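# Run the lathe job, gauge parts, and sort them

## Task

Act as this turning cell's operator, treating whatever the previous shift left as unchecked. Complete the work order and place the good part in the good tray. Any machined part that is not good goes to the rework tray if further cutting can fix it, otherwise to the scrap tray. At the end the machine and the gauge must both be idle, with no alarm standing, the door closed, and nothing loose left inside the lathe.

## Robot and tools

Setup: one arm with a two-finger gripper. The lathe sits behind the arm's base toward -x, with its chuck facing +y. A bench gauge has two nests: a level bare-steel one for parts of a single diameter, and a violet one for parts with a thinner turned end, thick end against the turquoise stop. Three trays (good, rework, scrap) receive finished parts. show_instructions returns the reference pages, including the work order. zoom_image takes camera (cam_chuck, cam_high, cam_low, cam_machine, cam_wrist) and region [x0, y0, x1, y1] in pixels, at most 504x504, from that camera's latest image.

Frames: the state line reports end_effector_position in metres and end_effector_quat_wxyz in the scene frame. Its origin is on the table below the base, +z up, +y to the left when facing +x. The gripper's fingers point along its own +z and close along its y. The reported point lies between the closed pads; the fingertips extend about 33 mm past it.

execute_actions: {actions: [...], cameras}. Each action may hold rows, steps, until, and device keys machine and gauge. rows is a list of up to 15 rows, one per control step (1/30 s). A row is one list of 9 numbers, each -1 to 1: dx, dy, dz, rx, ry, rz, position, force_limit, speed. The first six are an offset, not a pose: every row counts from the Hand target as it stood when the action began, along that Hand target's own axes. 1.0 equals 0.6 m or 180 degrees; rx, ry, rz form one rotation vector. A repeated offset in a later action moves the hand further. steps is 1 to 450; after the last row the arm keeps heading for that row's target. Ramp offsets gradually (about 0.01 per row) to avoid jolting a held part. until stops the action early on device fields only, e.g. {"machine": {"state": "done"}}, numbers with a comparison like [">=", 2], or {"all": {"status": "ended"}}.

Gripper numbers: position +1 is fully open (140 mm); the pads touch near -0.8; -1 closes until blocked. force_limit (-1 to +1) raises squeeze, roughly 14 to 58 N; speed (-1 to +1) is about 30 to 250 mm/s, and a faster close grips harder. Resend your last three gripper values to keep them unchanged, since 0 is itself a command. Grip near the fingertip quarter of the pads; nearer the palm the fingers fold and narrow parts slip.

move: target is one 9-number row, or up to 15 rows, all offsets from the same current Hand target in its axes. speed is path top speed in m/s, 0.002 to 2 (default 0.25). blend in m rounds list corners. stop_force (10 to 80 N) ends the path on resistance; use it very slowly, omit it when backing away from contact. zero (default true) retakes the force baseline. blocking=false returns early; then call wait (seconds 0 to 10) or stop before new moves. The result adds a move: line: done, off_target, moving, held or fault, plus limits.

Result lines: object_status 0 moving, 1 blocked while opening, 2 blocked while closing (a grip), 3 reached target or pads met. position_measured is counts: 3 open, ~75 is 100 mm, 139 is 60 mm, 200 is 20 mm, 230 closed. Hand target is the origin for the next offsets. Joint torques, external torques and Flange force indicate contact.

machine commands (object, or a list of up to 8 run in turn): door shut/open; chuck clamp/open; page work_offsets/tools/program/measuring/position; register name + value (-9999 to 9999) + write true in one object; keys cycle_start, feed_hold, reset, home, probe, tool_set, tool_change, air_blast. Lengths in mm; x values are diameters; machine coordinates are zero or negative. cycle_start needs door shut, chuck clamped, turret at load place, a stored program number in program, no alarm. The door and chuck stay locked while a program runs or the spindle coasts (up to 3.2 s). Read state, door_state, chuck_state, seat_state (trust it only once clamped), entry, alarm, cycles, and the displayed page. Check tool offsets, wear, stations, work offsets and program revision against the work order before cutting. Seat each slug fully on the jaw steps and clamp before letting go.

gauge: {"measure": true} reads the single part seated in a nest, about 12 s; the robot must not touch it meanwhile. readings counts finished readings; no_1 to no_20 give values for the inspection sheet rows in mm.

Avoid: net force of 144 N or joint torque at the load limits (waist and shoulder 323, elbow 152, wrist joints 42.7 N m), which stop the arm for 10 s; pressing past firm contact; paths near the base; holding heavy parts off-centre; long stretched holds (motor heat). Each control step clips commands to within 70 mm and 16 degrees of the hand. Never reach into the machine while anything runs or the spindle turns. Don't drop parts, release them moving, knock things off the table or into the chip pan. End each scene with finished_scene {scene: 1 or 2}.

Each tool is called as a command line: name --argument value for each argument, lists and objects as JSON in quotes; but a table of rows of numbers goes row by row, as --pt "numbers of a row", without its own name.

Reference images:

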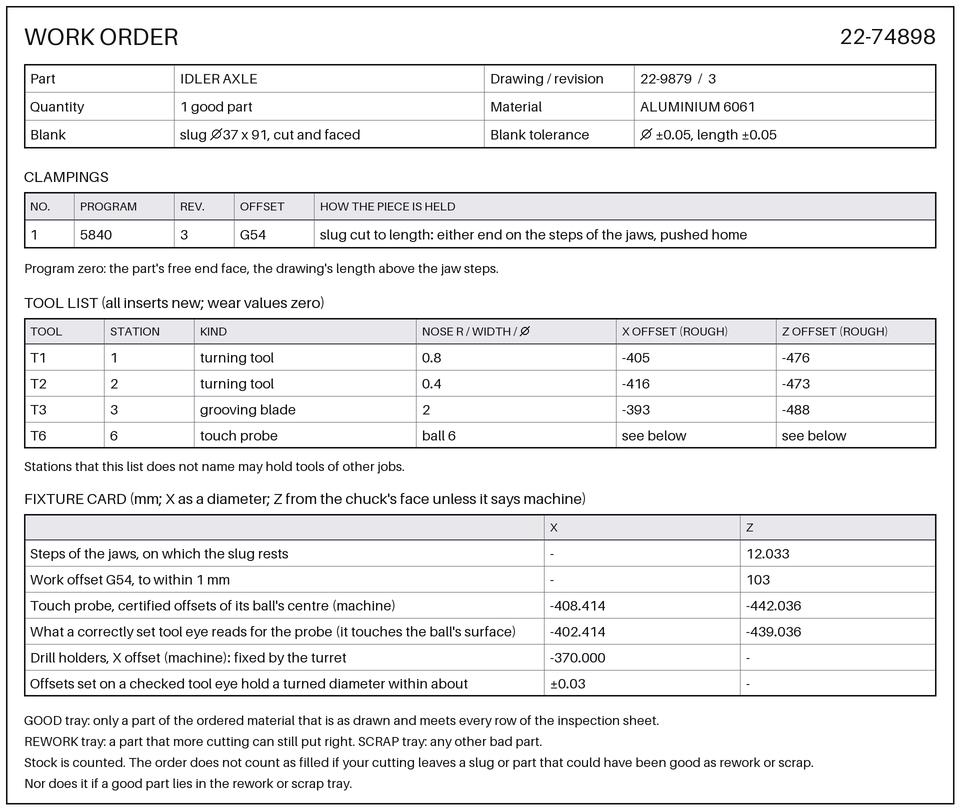

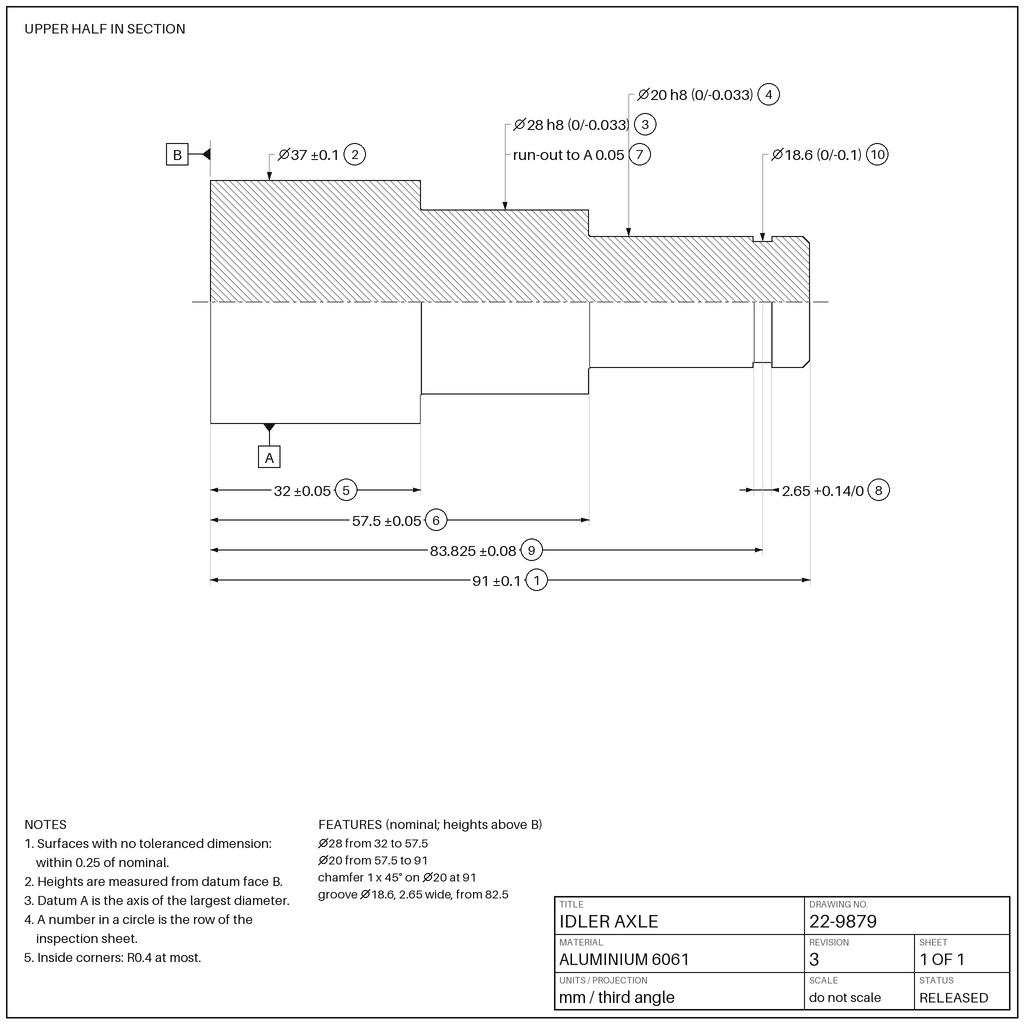

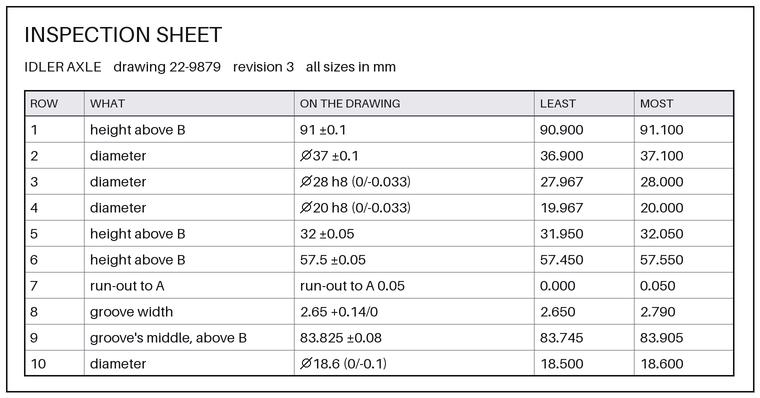

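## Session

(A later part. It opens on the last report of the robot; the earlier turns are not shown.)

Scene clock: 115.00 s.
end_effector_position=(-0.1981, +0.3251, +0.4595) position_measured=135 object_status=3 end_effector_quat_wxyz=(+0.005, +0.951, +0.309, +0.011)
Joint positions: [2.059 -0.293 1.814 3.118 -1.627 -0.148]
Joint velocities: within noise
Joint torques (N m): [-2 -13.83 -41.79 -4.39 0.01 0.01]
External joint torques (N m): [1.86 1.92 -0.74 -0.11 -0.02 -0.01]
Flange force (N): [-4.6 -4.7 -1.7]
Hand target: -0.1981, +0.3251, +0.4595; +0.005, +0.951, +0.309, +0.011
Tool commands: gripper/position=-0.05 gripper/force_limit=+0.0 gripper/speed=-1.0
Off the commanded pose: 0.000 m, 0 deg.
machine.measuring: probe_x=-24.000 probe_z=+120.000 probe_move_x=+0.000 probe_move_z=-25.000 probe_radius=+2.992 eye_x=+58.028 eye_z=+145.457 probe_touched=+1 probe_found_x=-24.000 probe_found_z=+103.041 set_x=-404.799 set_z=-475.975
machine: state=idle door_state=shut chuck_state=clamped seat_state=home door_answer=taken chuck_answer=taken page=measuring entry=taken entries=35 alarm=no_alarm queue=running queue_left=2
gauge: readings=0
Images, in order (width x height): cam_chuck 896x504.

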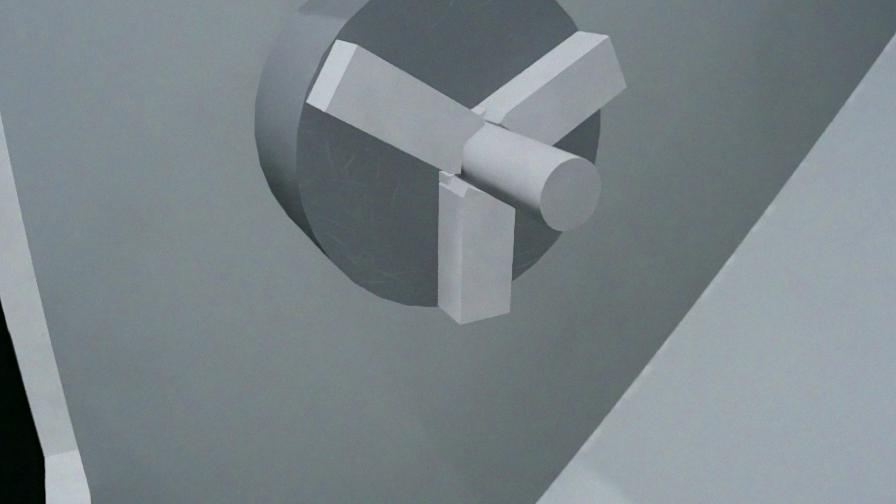

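execute_actions --actions '[{"steps":200,"until":{"machine":{"queue":["!=","running"]}}},{"machine":[{"door":"shut"},{"page":"program","register":"tool_call","value":6,"write":true},{"cycle_start":true}],"steps":360}]' --cameras '["cam_chuck"]'

Scene clock: 130.00 s.
end_effector_position=(-0.1981, +0.3251, +0.4595) position_measured=135 object_status=3 end_effector_quat_wxyz=(+0.005, +0.951, +0.309, +0.011)
Joint positions: [2.059 -0.293 1.814 3.118 -1.627 -0.148]
Joint velocities: within noise
Joint torques (N m): [-2.06 -13.49 -41.47 -4.43 0.01 0.02]
External joint torques (N m): [1.79 2.18 -0.95 -0.06 -0.01 -0.02]
External joint torques at the end of the 1st action: [1.55 2.35 -0.81 -0.09 -0.07 -0.05]
Flange force (N): [-4.3 -5.4 -2.1]
Flange force at the end of the 1st action (N): [-3.6 -5.4 -2.0]
Hand target: -0.1981, +0.3251, +0.4595; +0.005, +0.951, +0.309, +0.011
Tool commands: gripper/position=-0.05 gripper/force_limit=+0.0 gripper/speed=-1.0
Off the commanded pose: 0.000 m, 0 deg.
machine.program: program=+5840 tool_call=+6 tool_in_place=+1 program_revision=+3 program_offset=+54 load_peak=+0 stored1_number=+5840 stored1_revision=+3 stored2_number=+7906 stored2_revision=+6 stored3_number=+4792 stored3_revision=+4 stored4_number=+0 stored4_revision=+0 cycles=+0
machine: state=running door_state=shut chuck_state=clamped seat_state=home door_answer=taken chuck_answer=taken page=program entry=taken entries=38 alarm=no_alarm queue=running queue_left=0
gauge: readings=0
Images, in order (width x height): cam_chuck 896x504.

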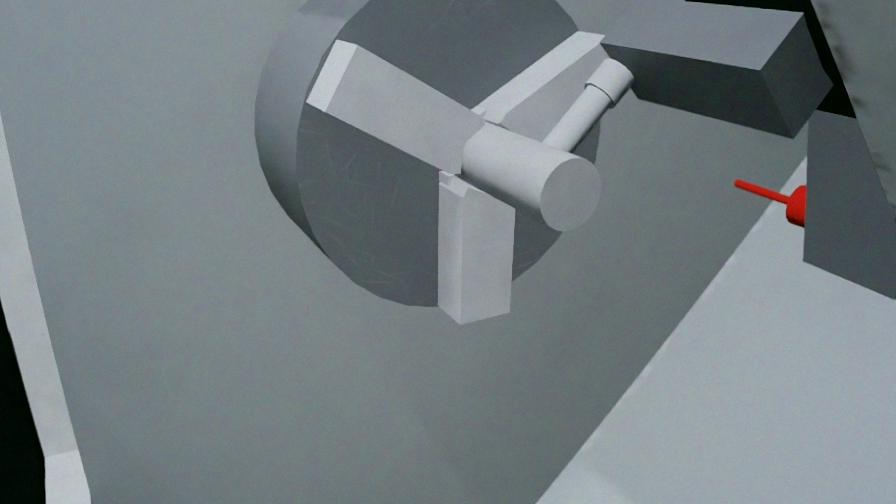

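execute_actions --actions '[{"steps":60,"until":{"machine":{"queue":["!=","running"]}}}]' --cameras '["cam_chuck"]'

execute_actions --actions '[{"steps":60,"until":{"machine":{"queue":["!=","running"]}}}]' --cameras '[]'

execute_actions --actions '[{"steps":90,"until":{"machine":{"queue":["!=","running"]}}}]' --cameras '[]'

Scene clock: 133.00 s.
end_effector_position=(-0.1981, +0.3251, +0.4595) position_measured=135 object_status=3 end_effector_quat_wxyz=(+0.005, +0.951, +0.309, +0.011)
Joint positions: [2.059 -0.293 1.814 3.118 -1.627 -0.148]
Joint velocities: within noise
Joint torques (N m): [-1.98 -13.65 -41.6 -4.35 0.09 0.06]
External joint torques (N m): [1.81 1.65 -1.01 -0.17 -0.11 -0.06]
Flange force (N): [-4.3 -4.5 -2.3]
Hand target: -0.1981, +0.3251, +0.4595; +0.005, +0.951, +0.309, +0.011
Tool commands: gripper/position=-0.05 gripper/force_limit=+0.0 gripper/speed=-1.0
Off the commanded pose: 0.000 m, 0 deg.
machine.program: program=+5840 tool_call=+6 tool_in_place=+1 program_revision=+3 program_offset=+54 load_peak=+10 stored1_number=+5840 stored1_revision=+3 stored2_number=+7906 stored2_revision=+6 stored3_number=+4792 stored3_revision=+4 stored4_number=+0 stored4_revision=+0 cycles=+0
machine: state=running door_state=shut chuck_state=clamped seat_state=home door_answer=taken chuck_answer=taken page=program entry=taken entries=38 alarm=no_alarm queue=running queue_left=0
gauge: readings=0
Images, in order (width x height): cam_chuck 896x504.

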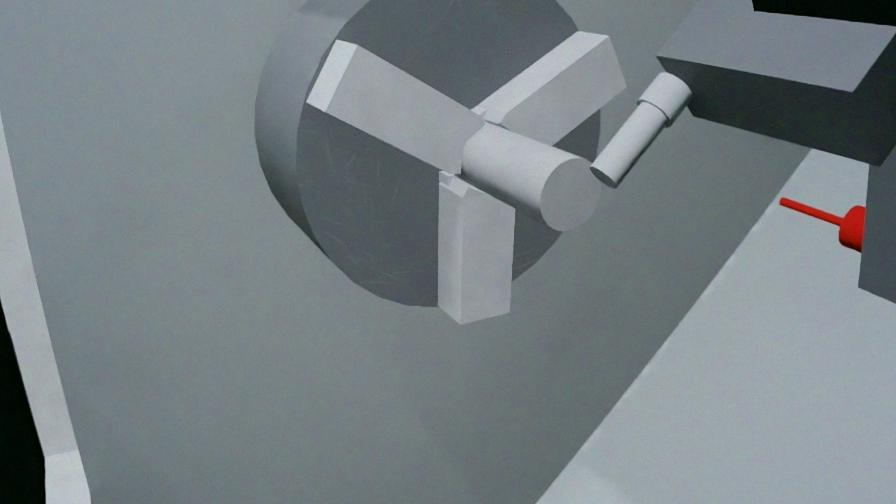

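Scene clock: 135.20 s.
end_effector_position=(-0.1981, +0.3251, +0.4595) position_measured=135 object_status=3 end_effector_quat_wxyz=(+0.005, +0.951, +0.309, +0.011)
Joint positions: [2.059 -0.293 1.814 3.118 -1.627 -0.148]
Joint velocities: within noise
Joint torques (N m): [-1.73 -13.75 -41.56 -4.41 0.01 0.02]
External joint torques (N m): [1.68 1.8 -1.01 -0.09 -0.02 -0.02]
Flange force (N): [-4.1 -4.7 -2.2]
Hand target: -0.1981, +0.3251, +0.4595; +0.005, +0.951, +0.309, +0.011
Tool commands: gripper/position=-0.05 gripper/force_limit=+0.0 gripper/speed=-1.0
Off the commanded pose: 0.000 m, 0 deg.
machine.program: program=+5840 tool_call=+6 tool_in_place=+1 program_revision=+3 program_offset=+54 load_peak=+10 stored1_number=+5840 stored1_revision=+3 stored2_number=+7906 stored2_revision=+6 stored3_number=+4792 stored3_revision=+4 stored4_number=+0 stored4_revision=+0 cycles=+0
machine: state=running door_state=shut chuck_state=clamped seat_state=home door_answer=taken chuck_answer=taken page=program entry=taken entries=38 alarm=no_alarm queue=running queue_left=0
gauge: readings=0
No camera images: "cameras" was empty.

Scene clock: 138.40 s.
end_effector_position=(-0.1981, +0.3251, +0.4595) position_measured=135 object_status=3 end_effector_quat_wxyz=(+0.005, +0.951, +0.309, +0.011)
Joint positions: [2.059 -0.293 1.814 3.118 -1.627 -0.148]
Joint velocities: within noise
Joint torques (N m): [-1.83 -13.95 -41.35 -4.39 0.06 0.06]
External joint torques (N m): [1.68 2.11 -1.19 -0.12 -0.07 -0.06]
Flange force (N): [-3.9 -5.4 -2.6]
Hand target: -0.1981, +0.3251, +0.4595; +0.005, +0.951, +0.309, +0.011
Tool commands: gripper/position=-0.05 gripper/force_limit=+0.0 gripper/speed=-1.0
Off the commanded pose: 0.000 m, 0 deg.
machine.program: program=+5840 tool_call=+6 tool_in_place=+1 program_revision=+3 program_offset=+54 load_peak=+10 stored1_number=+5840 stored1_revision=+3 stored2_number=+7906 stored2_revision=+6 stored3_number=+4792 stored3_revision=+4 stored4_number=+0 stored4_revision=+0 cycles=+0
machine: state=running door_state=shut chuck_state=clamped seat_state=home door_answer=taken chuck_answer=taken page=program entry=taken entries=38 alarm=no_alarm queue=running queue_left=0
gauge: readings=0
No camera images: "cameras" was empty.

execute_actions --actions '[{"steps":450,"until":{"machine":{"state":["=","done"]}}}]' --cameras '[]'

Scene clock: 157.97 s.
end_effector_position=(-0.1981, +0.3251, +0.4595) position_measured=135 object_status=3 end_effector_quat_wxyz=(+0.005, +0.951, +0.309, +0.011)
Joint positions: [2.059 -0.293 1.814 3.118 -1.627 -0.148]
Joint velocities: within noise
Joint torques (N m): [-1.85 -14.6 -41.48 -4.4 -0.01 0.1]
External joint torques (N m): [1.81 2.61 -1.12 -0.11 0 -0.1]
Flange force (N): [-4.1 -6.2 -2.4]
Hand target: -0.1981, +0.3251, +0.4595; +0.005, +0.951, +0.309, +0.011
Tool commands: gripper/position=-0.05 gripper/force_limit=+0.0 gripper/speed=-1.0
Off the commanded pose: 0.000 m, 0 deg.
machine.program: program=+5840 tool_call=+6 tool_in_place=+1 program_revision=+3 program_offset=+54 load_peak=+10 stored1_number=+5840 stored1_revision=+3 stored2_number=+7906 stored2_revision=+6 stored3_number=+4792 stored3_revision=+4 stored4_number=+0 stored4_revision=+0 cycles=+0
machine: state=running door_state=shut chuck_state=clamped seat_state=home door_answer=taken chuck_answer=taken page=program entry=taken entries=38 alarm=no_alarm queue=running queue_left=0
gauge: readings=0
No camera images: "cameras" was empty.

execute_actions --actions '[{"steps":450,"until":{"machine":{"state":["!=","running"]}}},{"steps":450,"until":{"machine":{"state":["!=","running"]}}},{"steps":450,"until":{"machine":{"state":["!=","running"]}}},{"steps":450,"until":{"machine":{"state":["!=","running"]}}},{"steps":110}]' --cameras '[]'

Scene clock: 201.63 s.
end_effector_position=(-0.1981, +0.3251, +0.4595) position_measured=135 object_status=3 end_effector_quat_wxyz=(+0.005, +0.951, +0.309, +0.011)
Joint positions: [2.059 -0.293 1.814 3.118 -1.627 -0.148]
Joint velocities: within noise
Joint torques (N m): [-2.04 -13.8 -41.59 -4.35 0.02 -0.03]
External joint torques (N m): [1.92 1.92 -0.96 -0.15 -0.03 0.03]
External joint torques at the end of the 1st action: [1.56 1.98 -0.97 -0.12 0 -0.08]
External joint torques at the end of the 2nd action: [1.74 2.44 -1.07 -0.09 -0.01 -0.09]
External joint torques at the end of the 3rd action: [1.42 2.01 -0.91 -0.15 0 -0.08]
External joint torques at the end of the 4th action: [1.71 1.71 -0.94 -0.16 -0.01 -0.06]
Flange force (N): [-4.8 -5.0 -2.1]
Flange force at the end of the 1st action (N): [-3.6 -4.9 -2.1]
Flange force at the end of the 2nd action (N): [-4.0 -5.9 -2.3]
Flange force at the end of the 3rd action (N): [-3.2 -4.9 -2.0]
Flange force at the end of the 4th action (N): [-4.0 -4.5 -2.0]
Hand target: -0.1981, +0.3251, +0.4595; +0.005, +0.951, +0.309, +0.011
Tool commands: gripper/position=-0.05 gripper/force_limit=+0.0 gripper/speed=-1.0
Off the commanded pose: 0.000 m, 0 deg.
machine.program: program=+5840 tool_call=+6 tool_in_place=+3 program_revision=+3 program_offset=+54 load_peak=+10 stored1_number=+5840 stored1_revision=+3 stored2_number=+7906 stored2_revision=+6 stored3_number=+4792 stored3_revision=+4 stored4_number=+0 stored4_revision=+0 cycles=+1
machine: state=done door_state=shut chuck_state=clamped seat_state=home door_answer=taken chuck_answer=taken page=program entry=taken entries=38 alarm=no_alarm queue=done queue_left=0
gauge: readings=0
No camera images: "cameras" was empty.

execute_actions --actions '[{"machine":[{"page":"measuring","register":"tool_call","value":6,"write":true},{"tool_change":true},{"register":"probe_x","value":48,"write":true},{"register":"probe_z","value":57,"write":true},{"register":"probe_move_z","value":0,"write":true},{"register":"probe_move_x","value":-30,"write":true},{"probe":true}],"steps":450,"until":{"machine":{"queue":["!=","running"]}}},{"steps":450,"until":{"machine":{"state":["!=","busy"]}}}]' --cameras '[]'

execute_actions --actions '[{"machine":[{"register":"probe_x","value":40,"write":true},{"register":"probe_z","value":80,"write":true},{"probe":true}],"steps":450,"until":{"machine":{"queue":["!=","running"]}}},{"steps":450,"until":{"machine":{"state":["!=","busy"]}}}]' --cameras '[]'

Scene clock: 215.77 s.
end_effector_position=(-0.1981, +0.3251, +0.4595) position_measured=135 object_status=3 end_effector_quat_wxyz=(+0.005, +0.951, +0.309, +0.011)
Joint positions: [2.059 -0.293 1.814 3.118 -1.627 -0.148]
Joint velocities: within noise
Joint torques (N m): [-1.81 -13.7 -41.49 -4.38 0.03 0.03]
External joint torques (N m): [1.59 1.98 -1.02 -0.12 -0.04 -0.03]
External joint torques at the end of the 1st action: [1.49 1.86 -1.03 -0.03 0 -0.08]
Flange force (N): [-3.8 -5.0 -2.3]
Flange force at the end of the 1st action (N): [-3.4 -4.8 -2.2]
Hand target: -0.1981, +0.3251, +0.4595; +0.005, +0.951, +0.309, +0.011
Tool commands: gripper/position=-0.05 gripper/force_limit=+0.0 gripper/speed=-1.0
Off the commanded pose: 0.000 m, 0 deg.
machine.measuring: probe_x=+48.000 probe_z=+57.000 probe_move_x=-30.000 probe_move_z=+0.000 probe_radius=+2.992 eye_x=+58.028 eye_z=+145.457 probe_touched=+1 probe_found_x=+28.096 probe_found_z=+57.000 set_x=-404.799 set_z=-475.975
machine: state=done door_state=shut chuck_state=clamped seat_state=home door_answer=taken chuck_answer=taken page=measuring entry=taken entries=45 alarm=no_alarm queue=done queue_left=0
gauge: readings=0
No camera images: "cameras" was empty.

Scene clock: 222.03 s.
end_effector_position=(-0.1981, +0.3251, +0.4595) position_measured=135 object_status=3 end_effector_quat_wxyz=(+0.005, +0.951, +0.309, +0.011)
Joint positions: [2.059 -0.293 1.814 3.118 -1.627 -0.148]
Joint velocities: within noise
Joint torques (N m): [-1.76 -13.3 -41.76 -4.4 0.03 0.1]
External joint torques (N m): [1.67 1.06 -0.83 -0.1 -0.05 -0.1]
External joint torques at the end of the 1st action: [1.75 1.76 -1 -0.11 -0.03 0.01]
Flange force (N): [-3.9 -3.3 -1.8]
Flange force at the end of the 1st action (N): [-4.3 -4.7 -2.2]
Hand target: -0.1981, +0.3251, +0.4595; +0.005, +0.951, +0.309, +0.011
Tool commands: gripper/position=-0.05 gripper/force_limit=+0.0 gripper/speed=-1.0
Off the commanded pose: 0.000 m, 0 deg.
machine.measuring: probe_x=+40.000 probe_z=+80.000 probe_move_x=-30.000 probe_move_z=+0.000 probe_radius=+2.992 eye_x=+58.028 eye_z=+145.457 probe_touched=+1 probe_found_x=+20.098 probe_found_z=+80.000 set_x=-404.799 set_z=-475.975
machine: state=done door_state=shut chuck_state=clamped seat_state=home door_answer=taken chuck_answer=taken page=measuring entry=taken entries=48 alarm=no_alarm queue=done queue_left=0
gauge: readings=0
No camera images: "cameras" was empty.

execute_actions --actions '[{"machine":[{"page":"tools","register":"t2_x_wear","value":-0.013,"write":true},{"home":true},{"cycle_start":true}],"steps":60},{"steps":450,"until":{"machine":{"queue":["!=","running"]}}},{"steps":450,"until":{"machine":{"queue":["!=","running"]}}},{"steps":450,"until":{"machine":{"queue":["!=","running"]}}},{"steps":450,"until":{"machine":{"queue":["!=","running"]}}},{"steps":450,"until":{"machine":{"queue":["!=","running"]}}},{"steps":450,"until":{"machine":{"queue":["!=","running"]}}},{"steps":110}]' --cameras '[]'

execute_actions --actions '[{"machine":[{"page":"measuring","register":"tool_call","value":6,"write":true},{"tool_change":true},{"register":"probe_x","value":48,"write":true},{"register":"probe_z","value":57,"write":true},{"register":"probe_move_z","value":0,"write":true},{"register":"probe_move_x","value":-30,"write":true},{"probe":true}],"steps":450,"until":{"machine":{"queue":["!=","running"]}}},{"steps":450,"until":{"machine":{"state":["!=","busy"]}}}]' --cameras '[]'

execute_actions --actions '[{"machine":[{"register":"probe_x","value":40,"write":true},{"register":"probe_z","value":80,"write":true},{"probe":true}],"steps":450,"until":{"machine":{"queue":["!=","running"]}}},{"steps":450,"until":{"machine":{"state":["!=","busy"]}}}]' --cameras '[]'

Scene clock: 305.27 s.
end_effector_position=(-0.1981, +0.3251, +0.4595) position_measured=135 object_status=3 end_effector_quat_wxyz=(+0.005, +0.951, +0.309, +0.011)
Joint positions: [2.059 -0.293 1.814 3.118 -1.627 -0.148]
Joint velocities: within noise
Joint torques (N m): [-2.07 -13.89 -41.61 -4.41 -0.08 -0.01]
External joint torques (N m): [1.95 1.36 -1.1 -0.11 0.06 0.01]
External joint torques at the end of the 4th action: [1.66 2.27 -1.19 -0.13 0.01 0]
External joint torques at the end of the 5th action: [1.76 1.45 -1.28 -0.11 0 -0.05]
External joint torques at the end of the 6th action: [1.6 1.53 -1.11 -0.1 -0.04 0.02]
External joint torques at the end of the 7th action: [1.56 2.46 -0.96 -0.07 0 0.01]
Flange force (N): [-4.9 -4.3 -2.2]
Flange force at the end of the 4th action (N): [-4.0 -5.7 -2.5]
Flange force at the end of the 5th action (N): [-4.2 -4.5 -2.6]
Flange force at the end of the 6th action (N): [-4.0 -4.4 -2.4]
Flange force at the end of the 7th action (N): [-3.8 -5.8 -2.1]
Hand target: -0.1981, +0.3251, +0.4595; +0.005, +0.951, +0.309, +0.011
Tool commands: gripper/position=-0.05 gripper/force_limit=+0.0 gripper/speed=-1.0
Off the commanded pose: 0.000 m, 0 deg.
machine.tools: t1_x=-404.796 t1_x_wear=+0.000 t1_z=-475.975 t1_z_wear=+0.000 t1_radius=+0.800 t1_station=+1.000 t2_x=-415.891 t2_x_wear=-0.013 t2_z=-473.406 t2_z_wear=+0.000 t2_radius=+0.400 t2_station=+2.000 t3_x=-393.410 t3_x_wear=+0.000 t3_z=-488.000 t3_z_wear=+0.000 t3_radius=+0.000 t3_station=+3.000 t4_x=-370.000 t4_x_wear=+0.000 t4_z=-428.994 t4_z_wear=+0.000 t4_radius=+0.000 t4_station=+4.000 t5_x=-398.608 t5_x_wear=+0.000 t5_z=-422.956 t5_z_wear=+0.000 t5_radius=+0.400 t5_station=+5.000 t6_x=-408.414 t6_x_wear=+0.000 t6_z=-442.036 t6_z_wear=+0.000 t6_radius=+3.000 t6_station=+6.000
machine: state=done door_state=shut chuck_state=clamped seat_state=home door_answer=taken chuck_answer=taken page=tools entry=taken entries=51 alarm=no_alarm queue=done queue_left=0
gauge: readings=0
No camera images: "cameras" was empty.

Scene clock: 318.23 s.
end_effector_position=(-0.1981, +0.3251, +0.4595) position_measured=135 object_status=3 end_effector_quat_wxyz=(+0.005, +0.951, +0.309, +0.011)
Joint positions: [2.059 -0.293 1.814 3.118 -1.627 -0.148]
Joint velocities: within noise
Joint torques (N m): [-1.94 -13.66 -41.26 -4.41 0.05 0.01]
External joint torques (N m): [1.74 1.42 -1.41 -0.12 -0.07 -0.01]
External joint torques at the end of the 1st action: [1.51 1.97 -0.94 -0.1 -0.04 -0.06]
Flange force (N): [-4.2 -4.6 -3.0]
Flange force at the end of the 1st action (N): [-3.5 -4.9 -2.1]
Hand target: -0.1981, +0.3251, +0.4595; +0.005, +0.951, +0.309, +0.011
Tool commands: gripper/position=-0.05 gripper/force_limit=+0.0 gripper/speed=-1.0
Off the commanded pose: 0.000 m, 0 deg.
machine.measuring: probe_x=+48.000 probe_z=+57.000 probe_move_x=-30.000 probe_move_z=+0.000 probe_radius=+2.992 eye_x=+58.028 eye_z=+145.457 probe_touched=+1 probe_found_x=+27.982 probe_found_z=+57.000 set_x=-404.799 set_z=-475.975
machine: state=done door_state=shut chuck_state=clamped seat_state=home door_answer=taken chuck_answer=taken page=measuring entry=taken entries=58 alarm=no_alarm queue=done queue_left=0
gauge: readings=0
No camera images: "cameras" was empty.

Scene clock: 324.50 s.
end_effector_position=(-0.1981, +0.3251, +0.4595) position_measured=135 object_status=3 end_effector_quat_wxyz=(+0.005, +0.951, +0.309, +0.011)
Joint positions: [2.059 -0.293 1.814 3.118 -1.627 -0.148]
Joint velocities: within noise
Joint torques (N m): [-2.57 -14.14 -41.47 -4.39 0.05 0.03]
External joint torques (N m): [2.37 2.22 -1.09 -0.11 -0.06 -0.03]
External joint torques at the end of the 1st action: [1.25 2.36 -0.77 -0.1 -0.05 -0.03]
Flange force (N): [-5.8 -5.8 -2.5]
Flange force at the end of the 1st action (N): [-2.9 -5.2 -1.8]
Hand target: -0.1981, +0.3251, +0.4595; +0.005, +0.951, +0.309, +0.011
Tool commands: gripper/position=-0.05 gripper/force_limit=+0.0 gripper/speed=-1.0
Off the commanded pose: 0.000 m, 0 deg.
machine.measuring: probe_x=+40.000 probe_z=+80.000 probe_move_x=-30.000 probe_move_z=+0.000 probe_radius=+2.992 eye_x=+58.028 eye_z=+145.457 probe_touched=+1 probe_found_x=+19.984 probe_found_z=+80.000 set_x=-404.799 set_z=-475.975
machine: state=done door_state=shut chuck_state=clamped seat_state=home door_answer=taken chuck_answer=taken page=measuring entry=taken entries=61 alarm=no_alarm queue=done queue_left=0
gauge: readings=0
No camera images: "cameras" was empty.

execute_actions --actions '[{"machine":[{"home":true},{"door":"open"}],"steps":60},{"steps":300,"until":{"machine":{"door_state":"open"}}}]' --cameras '[]'

move --target '[-0.6665,0.1516,-0.009,0.0075,-0.0028,-0.3,-0.05,0,-1]' --speed 0.35 --cameras '["cam_machine"]'

Scene clock: 329.63 s.
end_effector_position=(-0.1981, +0.3251, +0.4595) position_measured=135 object_status=3 end_effector_quat_wxyz=(+0.005, +0.951, +0.309, +0.011)
Joint positions: [2.059 -0.293 1.814 3.118 -1.627 -0.148]
Joint velocities: within noise
Joint torques (N m): [-2.12 -13.88 -41.48 -4.39 0.01 0]
External joint torques (N m): [2.02 2.24 -0.95 -0.09 -0.03 0]
External joint torques at the end of the 1st action: [1.53 2.01 -0.96 -0.09 0.03 -0.07]
Flange force (N): [-5.0 -5.5 -2.1]
Flange force at the end of the 1st action (N): [-3.5 -5.0 -2.0]
Hand target: -0.1981, +0.3251, +0.4595; +0.005, +0.951, +0.309, +0.011
Tool commands: gripper/position=-0.05 gripper/force_limit=+0.0 gripper/speed=-1.0
Off the commanded pose: 0.000 m, 0 deg.
machine.measuring: probe_x=+40.000 probe_z=+80.000 probe_move_x=-30.000 probe_move_z=+0.000 probe_radius=+2.992 eye_x=+58.028 eye_z=+145.457 probe_touched=+1 probe_found_x=+19.984 probe_found_z=+80.000 set_x=-404.799 set_z=-475.975
machine: state=done door_state=open chuck_state=clamped seat_state=home door_answer=taken chuck_answer=taken page=measuring entry=taken entries=62 alarm=no_alarm queue=running queue_left=0
gauge: readings=0
No camera images: "cameras" was empty.

Scene clock: 331.50 s.
end_effector_position=(-0.4684, +0.0167, +0.4593) position_measured=135 object_status=3 end_effector_quat_wxyz=(+0.000, +0.707, +0.707, +0.000)
Joint positions: [3.051 -0.148 1.709 3.134 -1.58 -0.097]
Joint velocities: within noise
Joint torques (N m): [-1.79 -30.54 -41.31 -4.4 0.03 0.1]
External joint torques (N m): [1.76 3.01 -1.22 -0.05 -0.05 -0.1]
Flange force (N): [-3.4 -6.9 -2.4]
Hand target: -0.4684, +0.0167, +0.4593; +0.000, +0.707, +0.707, +0.000
Off the commanded pose: 0.000 m, 0 deg.
machine.measuring: probe_x=+40.000 probe_z=+80.000 probe_move_x=-30.000 probe_move_z=+0.000 probe_radius=+2.992 eye_x=+58.028 eye_z=+145.457 probe_touched=+1 probe_found_x=+19.984 probe_found_z=+80.000 set_x=-404.799 set_z=-475.975
machine: state=done door_state=open chuck_state=clamped seat_state=home door_answer=taken chuck_answer=taken page=measuring entry=taken entries=62 alarm=no_alarm queue=done queue_left=0
gauge: readings=0
move: done
Images, in order (width x height): cam_machine 896x504.

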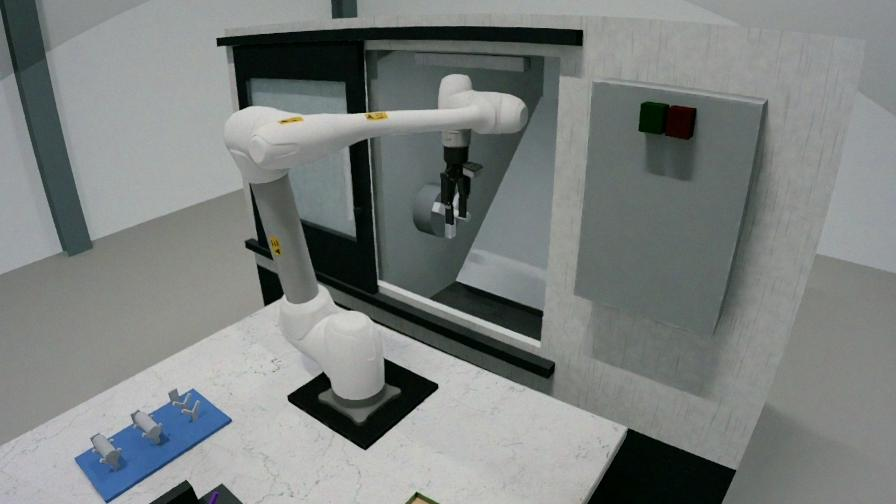

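move --target '[-0.3645,-0.526,-0.01,0,0,0,-0.05,0,-1]' --speed 0.3 --cameras '["cam_chuck"]'

move --target '[0,0,0.2425,0,0,0,-0.05,0,-1]' --speed 0.05 --stop_force 15 --cameras '["cam_chuck"]'

Scene clock: 334.33 s.
end_effector_position=(-0.7842, -0.2018, +0.4653) position_measured=135 object_status=3 end_effector_quat_wxyz=(+0.000, +0.707, +0.707, +0.000)
Joint positions: [3.365 0.423 1.044 3.134 -1.676 0.216]
Joint velocities: within noise
Joint torques (N m): [-2.16 -86.7 -41.58 -4.24 0.1 0.02]
External joint torques (N m): [1.96 0.87 -0.7 -0.18 -0.14 -0.02]
Flange force (N): [-3.3 -3.0 -1.9]
Hand target: -0.7842, -0.2018, +0.4653; +0.000, +0.707, +0.707, +0.000
Off the commanded pose: 0.000 m, 0 deg.
machine.measuring: probe_x=+40.000 probe_z=+80.000 probe_move_x=-30.000 probe_move_z=+0.000 probe_radius=+2.992 eye_x=+58.028 eye_z=+145.457 probe_touched=+1 probe_found_x=+19.984 probe_found_z=+80.000 set_x=-404.799 set_z=-475.975
machine: state=done door_state=open chuck_state=clamped seat_state=home door_answer=taken chuck_answer=taken page=measuring entry=taken entries=62 alarm=no_alarm queue=done queue_left=0
gauge: readings=0
move: done
Images, in order (width x height): cam_chuck 896x504.

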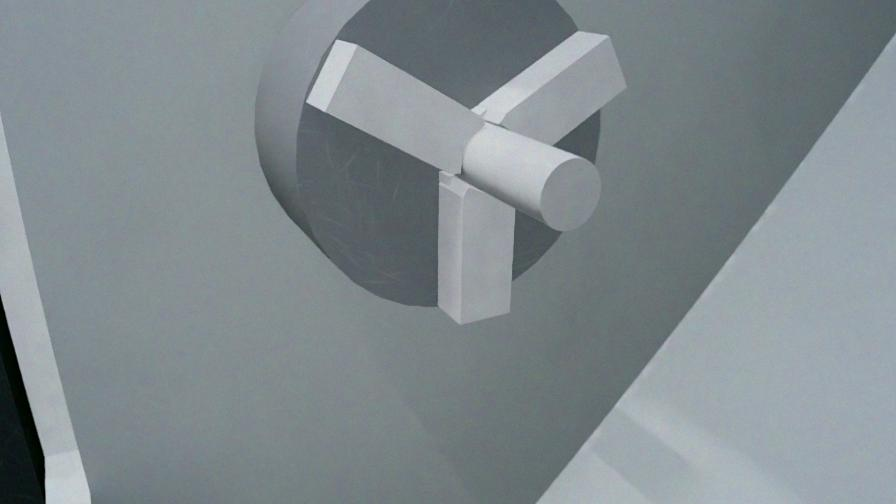

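Scene clock: 338.10 s.
end_effector_position=(-0.7842, -0.2018, +0.3198) position_measured=135 object_status=3 end_effector_quat_wxyz=(+0.000, +0.707, +0.707, +0.000)
Joint positions: [3.363 0.429 1.296 3.134 -1.418 0.217]
Joint velocities: within noise
Joint torques (N m): [-1.65 -87.12 -41.02 -4.22 -0.07 0.07]
External joint torques (N m): [1.41 1.1 -0.95 -0.17 0.03 -0.07]
Flange force (N): [-2.6 -3.6 -1.0]
Hand target: -0.7842, -0.2018, +0.3198; +0.000, +0.707, +0.707, +0.000
Off the commanded pose: 0.000 m, 0 deg.
machine.measuring: probe_x=+40.000 probe_z=+80.000 probe_move_x=-30.000 probe_move_z=+0.000 probe_radius=+2.992 eye_x=+58.028 eye_z=+145.457 probe_touched=+1 probe_found_x=+19.984 probe_found_z=+80.000 set_x=-404.799 set_z=-475.975
machine: state=done door_state=open chuck_state=clamped seat_state=home door_answer=taken chuck_answer=taken page=measuring entry=taken entries=62 alarm=no_alarm queue=done queue_left=0
gauge: readings=0
move: done
Images, in order (width x height): cam_chuck 896x504.

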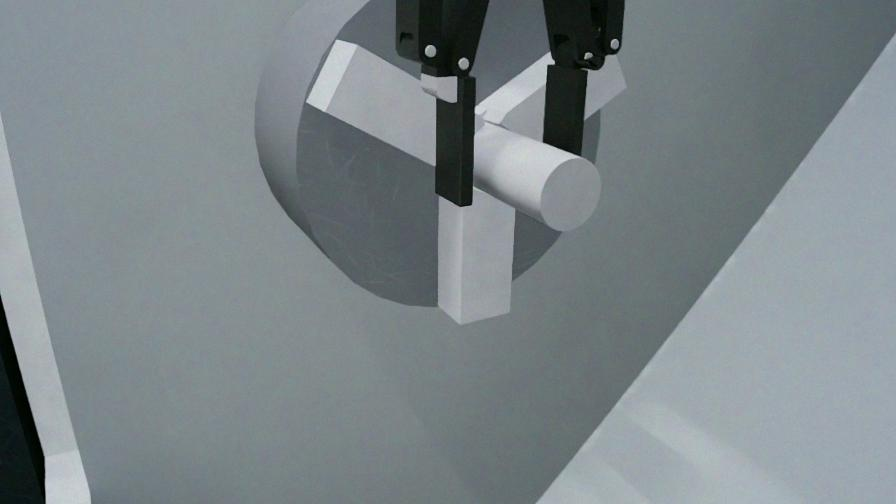

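execute_actions --actions '[{"rows":[[0,0,0,0,0,0,-1,0,-1]],"steps":75},{"machine":{"chuck":"open"},"steps":75}]' --cameras '["cam_chuck"]'

move --target '[0.11,0,0,0,0,0,-1,0,-1]' --speed 0.06 --cameras '["cam_chuck"]'

Scene clock: 343.93 s.
end_effector_position=(-0.7842, -0.2018, +0.3198) position_measured=177 object_status=2 end_effector_quat_wxyz=(+0.000, +0.707, +0.707, +0.000)
Joint positions: [3.363 0.429 1.296 3.134 -1.418 0.217]
Joint velocities: within noise
Joint torques (N m): [0.63 -89.86 -43.11 -3.13 0.47 0.04]
External joint torques (N m): [-1.01 4.23 1.28 -1.26 -0.5 -0.04]
External joint torques at the end of the 1st action: [-2.9 -3.85 -21.51 -1.4 12.5 0.63]
Flange force (N): [0.1 -4.4 2.1]
Flange force at the end of the 1st action (N): [-6.3 -35.7 -10.7]
Hand target: -0.7842, -0.2018, +0.3198; +0.000, +0.707, +0.707, +0.000
Off the commanded pose: 0.000 m, 0 deg.
machine.measuring: probe_x=+40.000 probe_z=+80.000 probe_move_x=-30.000 probe_move_z=+0.000 probe_radius=+2.992 eye_x=+58.028 eye_z=+145.457 probe_touched=+1 probe_found_x=+19.984 probe_found_z=+80.000 set_x=-404.799 set_z=-475.975
machine: state=idle door_state=open chuck_state=open seat_state=open door_answer=taken chuck_answer=taken page=measuring entry=taken entries=62 alarm=no_alarm queue=done queue_left=0
gauge: readings=0
Images, in order (width x height): cam_chuck 896x504.

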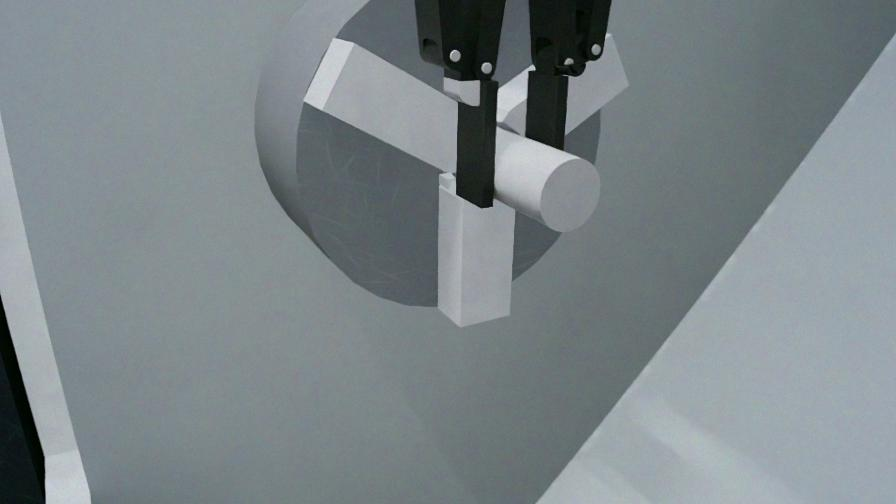

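Scene clock: 345.37 s.
end_effector_position=(-0.7841, -0.1359, +0.3198) position_measured=177 object_status=2 end_effector_quat_wxyz=(+0.000, +0.707, +0.707, +0.000)
Joint positions: [3.283 0.405 1.33 3.134 -1.407 0.136]
Joint velocities: within noise
Joint torques (N m): [-1.01 -86.49 -42.67 -4.25 0.05 -0.02]
External joint torques (N m): [0.7 2.61 0.69 -0.14 -0.08 0.02]
Flange force (N): [-1.4 -2.6 1.5]
Hand target: -0.7842, -0.1358, +0.3198; +0.000, +0.707, +0.707, +0.000
Off the commanded pose: 0.000 m, 0 deg.
machine.measuring: probe_x=+40.000 probe_z=+80.000 probe_move_x=-30.000 probe_move_z=+0.000 probe_radius=+2.992 eye_x=+58.028 eye_z=+145.457 probe_touched=+1 probe_found_x=+19.984 probe_found_z=+80.000 set_x=-404.799 set_z=-475.975
machine: state=idle door_state=open chuck_state=open seat_state=open door_answer=taken chuck_answer=taken page=measuring entry=taken entries=62 alarm=no_alarm queue=done queue_left=0
gauge: readings=0
move: done
Images, in order (width x height): cam_chuck 896x504.

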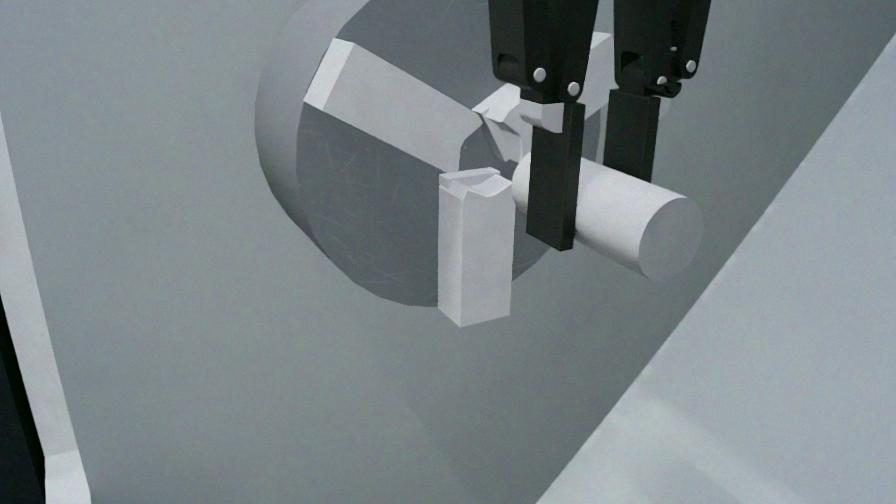

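move --pt "0 0 -0.2425 0 0 0 -1 0 -1" --pt "0.254 0.526 -0.242 0 0 0 -1 0 -1" --pt "0.768 0.977 -0.241 0 0 0.3 -1 0 -1" --speed '[0.2,0.35,0.35]' --blend '[0.02,0.05,0]' --cameras '["cam_machine"]'

move --pt "0.55 -0.055 -0.054 0 0 0.28 -1 0 -1" --pt "0.867 0.927 0.1125 0 0 0.6925 -1 0 -1" --speed 0.4 --blend '[0.08,0]' --cameras '["cam_wrist","cam_high"]'

Scene clock: 349.77 s.
end_effector_position=(-0.1977, +0.3245, +0.4644) position_measured=177 object_status=2 end_effector_quat_wxyz=(+0.000, +0.951, +0.309, +0.000)
Joint positions: [2.041 -0.302 1.811 3.138 -1.626 -0.165]
Joint velocities: within noise
Joint torques (N m): [-1.49 -14.2 -43.12 -4.4 0.02 0.08]
External joint torques (N m): [1.45 3.03 0.48 -0.06 0 -0.08]
Flange force (N): [-3.3 -5.1 0.6]
Hand target: -0.1976, +0.3246, +0.4644; +0.000, +0.951, +0.309, +0.000
Off the commanded pose: 0.000 m, 0 deg.
machine.measuring: probe_x=+40.000 probe_z=+80.000 probe_move_x=-30.000 probe_move_z=+0.000 probe_radius=+2.992 eye_x=+58.028 eye_z=+145.457 probe_touched=+1 probe_found_x=+19.984 probe_found_z=+80.000 set_x=-404.799 set_z=-475.975
machine: state=idle door_state=open chuck_state=open seat_state=open door_answer=taken chuck_answer=taken page=measuring entry=taken entries=62 alarm=no_alarm queue=done queue_left=0
gauge: readings=0
move: done
Images, in order (width x height): cam_machine 896x504.

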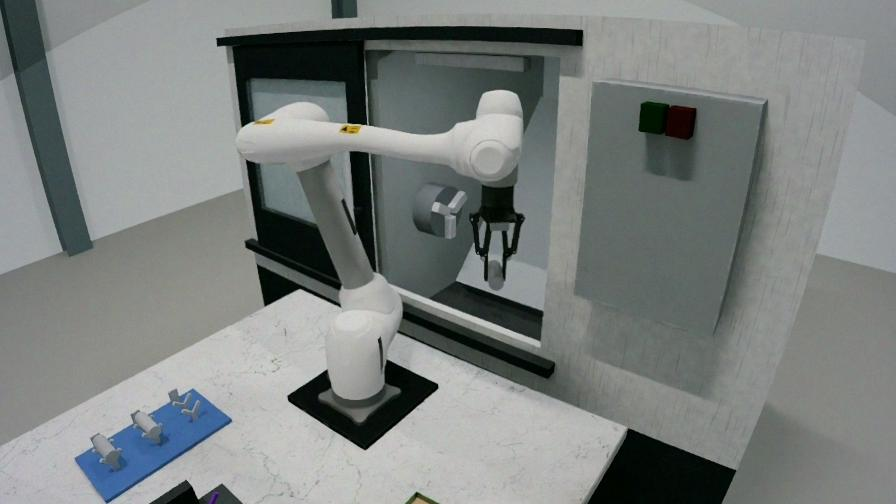

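Scene clock: 353.03 s.
end_effector_position=(+0.5500, +0.1799, +0.3969) position_measured=177 object_status=2 end_effector_quat_wxyz=(+0.000, +0.715, -0.699, +0.000)
Joint positions: [0.255 0.033 1.649 3.149 -1.458 0.224]
Joint velocities: within noise
Joint torques (N m): [-1.35 -47.86 -42.41 -4.25 -0.01 0.06]
External joint torques (N m): [1.55 2.42 0.02 -0.11 0 -0.06]
Flange force (N): [-3.6 -3.1 0.5]
Hand target: +0.5500, +0.1799, +0.3968; +0.000, +0.715, -0.699, +0.000
Off the commanded pose: 0.000 m, 0 deg.
machine.measuring: probe_x=+40.000 probe_z=+80.000 probe_move_x=-30.000 probe_move_z=+0.000 probe_radius=+2.992 eye_x=+58.028 eye_z=+145.457 probe_touched=+1 probe_found_x=+19.984 probe_found_z=+80.000 set_x=-404.799 set_z=-475.975
machine: state=idle door_state=open chuck_state=open seat_state=open door_answer=taken chuck_answer=taken page=measuring entry=taken entries=62 alarm=no_alarm queue=done queue_left=0
gauge: readings=0
move: done; limits=paced
Images, in order (width x height): cam_high 896x504, cam_wrist 896x504.

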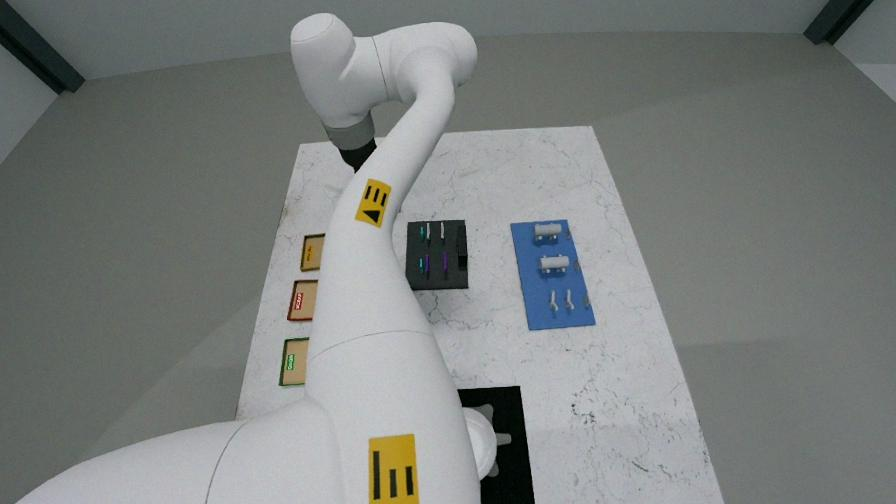

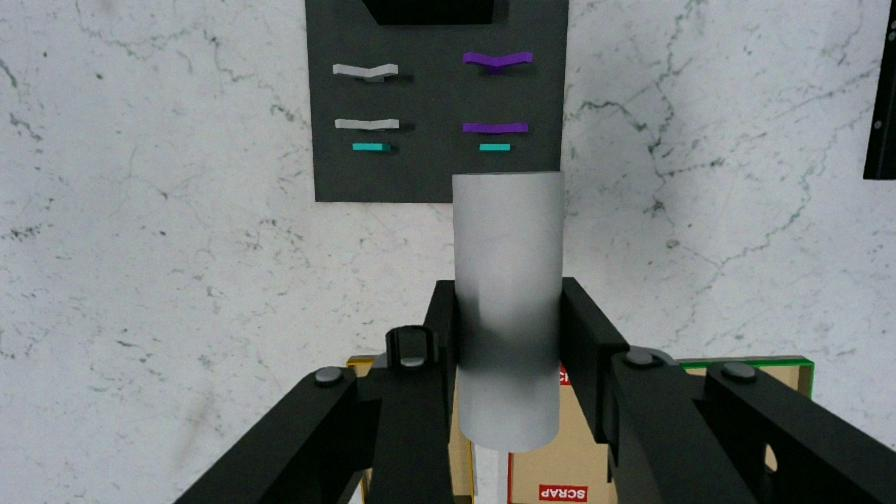

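zoom_image --camera "cam_wrist" --region '[290, 0, 590, 210]'

zoom_image --camera "cam_wrist" --region '[430, 160, 590, 460]'

Scaled by 1.680 from the camera's 896x504 image, which has a finer 1280x720 frame.

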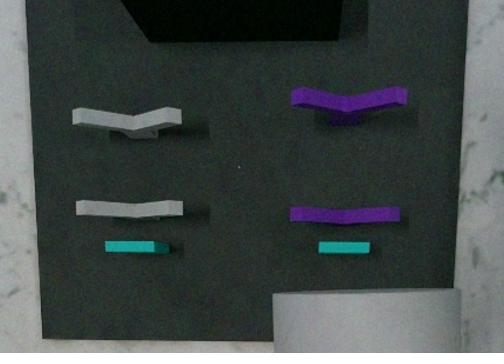

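Scaled by 1.680 from the camera's 896x504 image, which has a finer 1280x720 frame.

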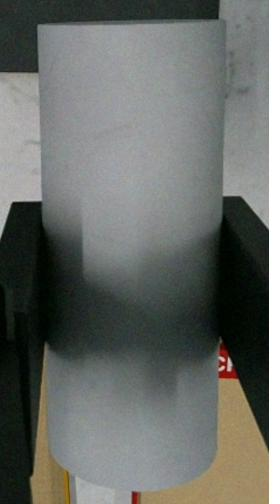

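move --target '[0,-0.1667,0,0,0,0.0089,-1,0,-1]' --speed 0.2 --cameras '["cam_wrist"]'

zoom_image --camera "cam_wrist" --region '[400, 0, 700, 210]'

Scene clock: 363.13 s.
end_effector_position=(+0.6500, +0.1821, +0.3969) position_measured=177 object_status=2 end_effector_quat_wxyz=(+0.000, +0.705, -0.709, +0.000)
Joint positions: [0.222 0.188 1.474 3.149 -1.477 0.219]
Joint velocities: within noise
Joint torques (N m): [-1.38 -62.26 -42.56 -4.26 -0.01 -0.01]
External joint torques (N m): [1.51 0.39 0.07 -0.12 0.01 0.01]
Flange force (N): [-2.3 0.0 0.2]
Hand target: +0.6500, +0.1821, +0.3968; +0.000, +0.705, -0.709, +0.000
Off the commanded pose: 0.000 m, 0 deg.
machine.measuring: probe_x=+40.000 probe_z=+80.000 probe_move_x=-30.000 probe_move_z=+0.000 probe_radius=+2.992 eye_x=+58.028 eye_z=+145.457 probe_touched=+1 probe_found_x=+19.984 probe_found_z=+80.000 set_x=-404.799 set_z=-475.975
machine: state=idle door_state=open chuck_state=open seat_state=open door_answer=taken chuck_answer=taken page=measuring entry=taken entries=62 alarm=no_alarm queue=done queue_left=0
gauge: readings=0
move: done
Images, in order (width x height): cam_wrist 896x504.

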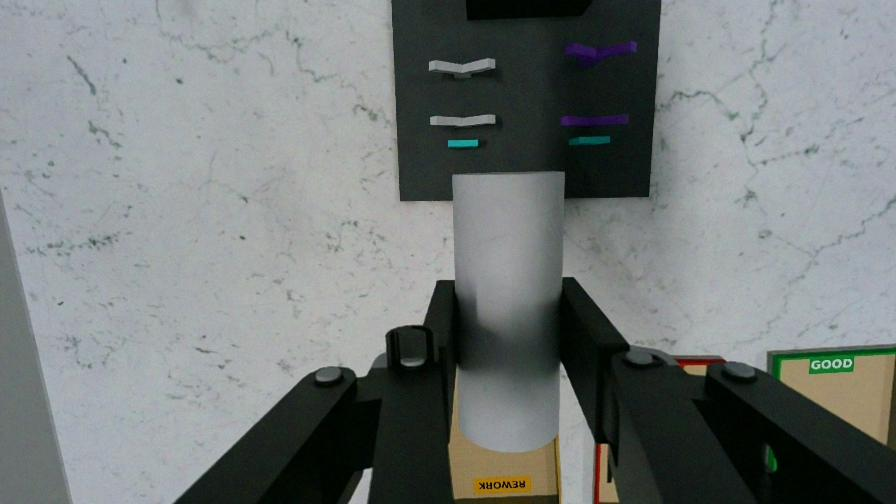

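Scaled by 1.680 from the camera's 896x504 image, which has a finer 1280x720 frame.

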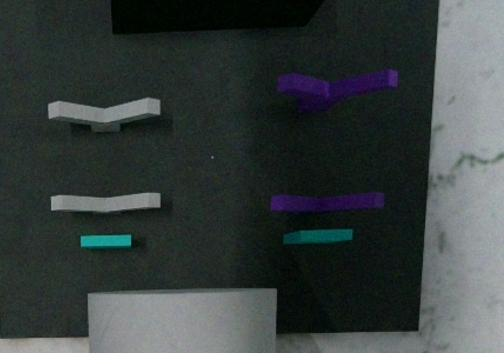

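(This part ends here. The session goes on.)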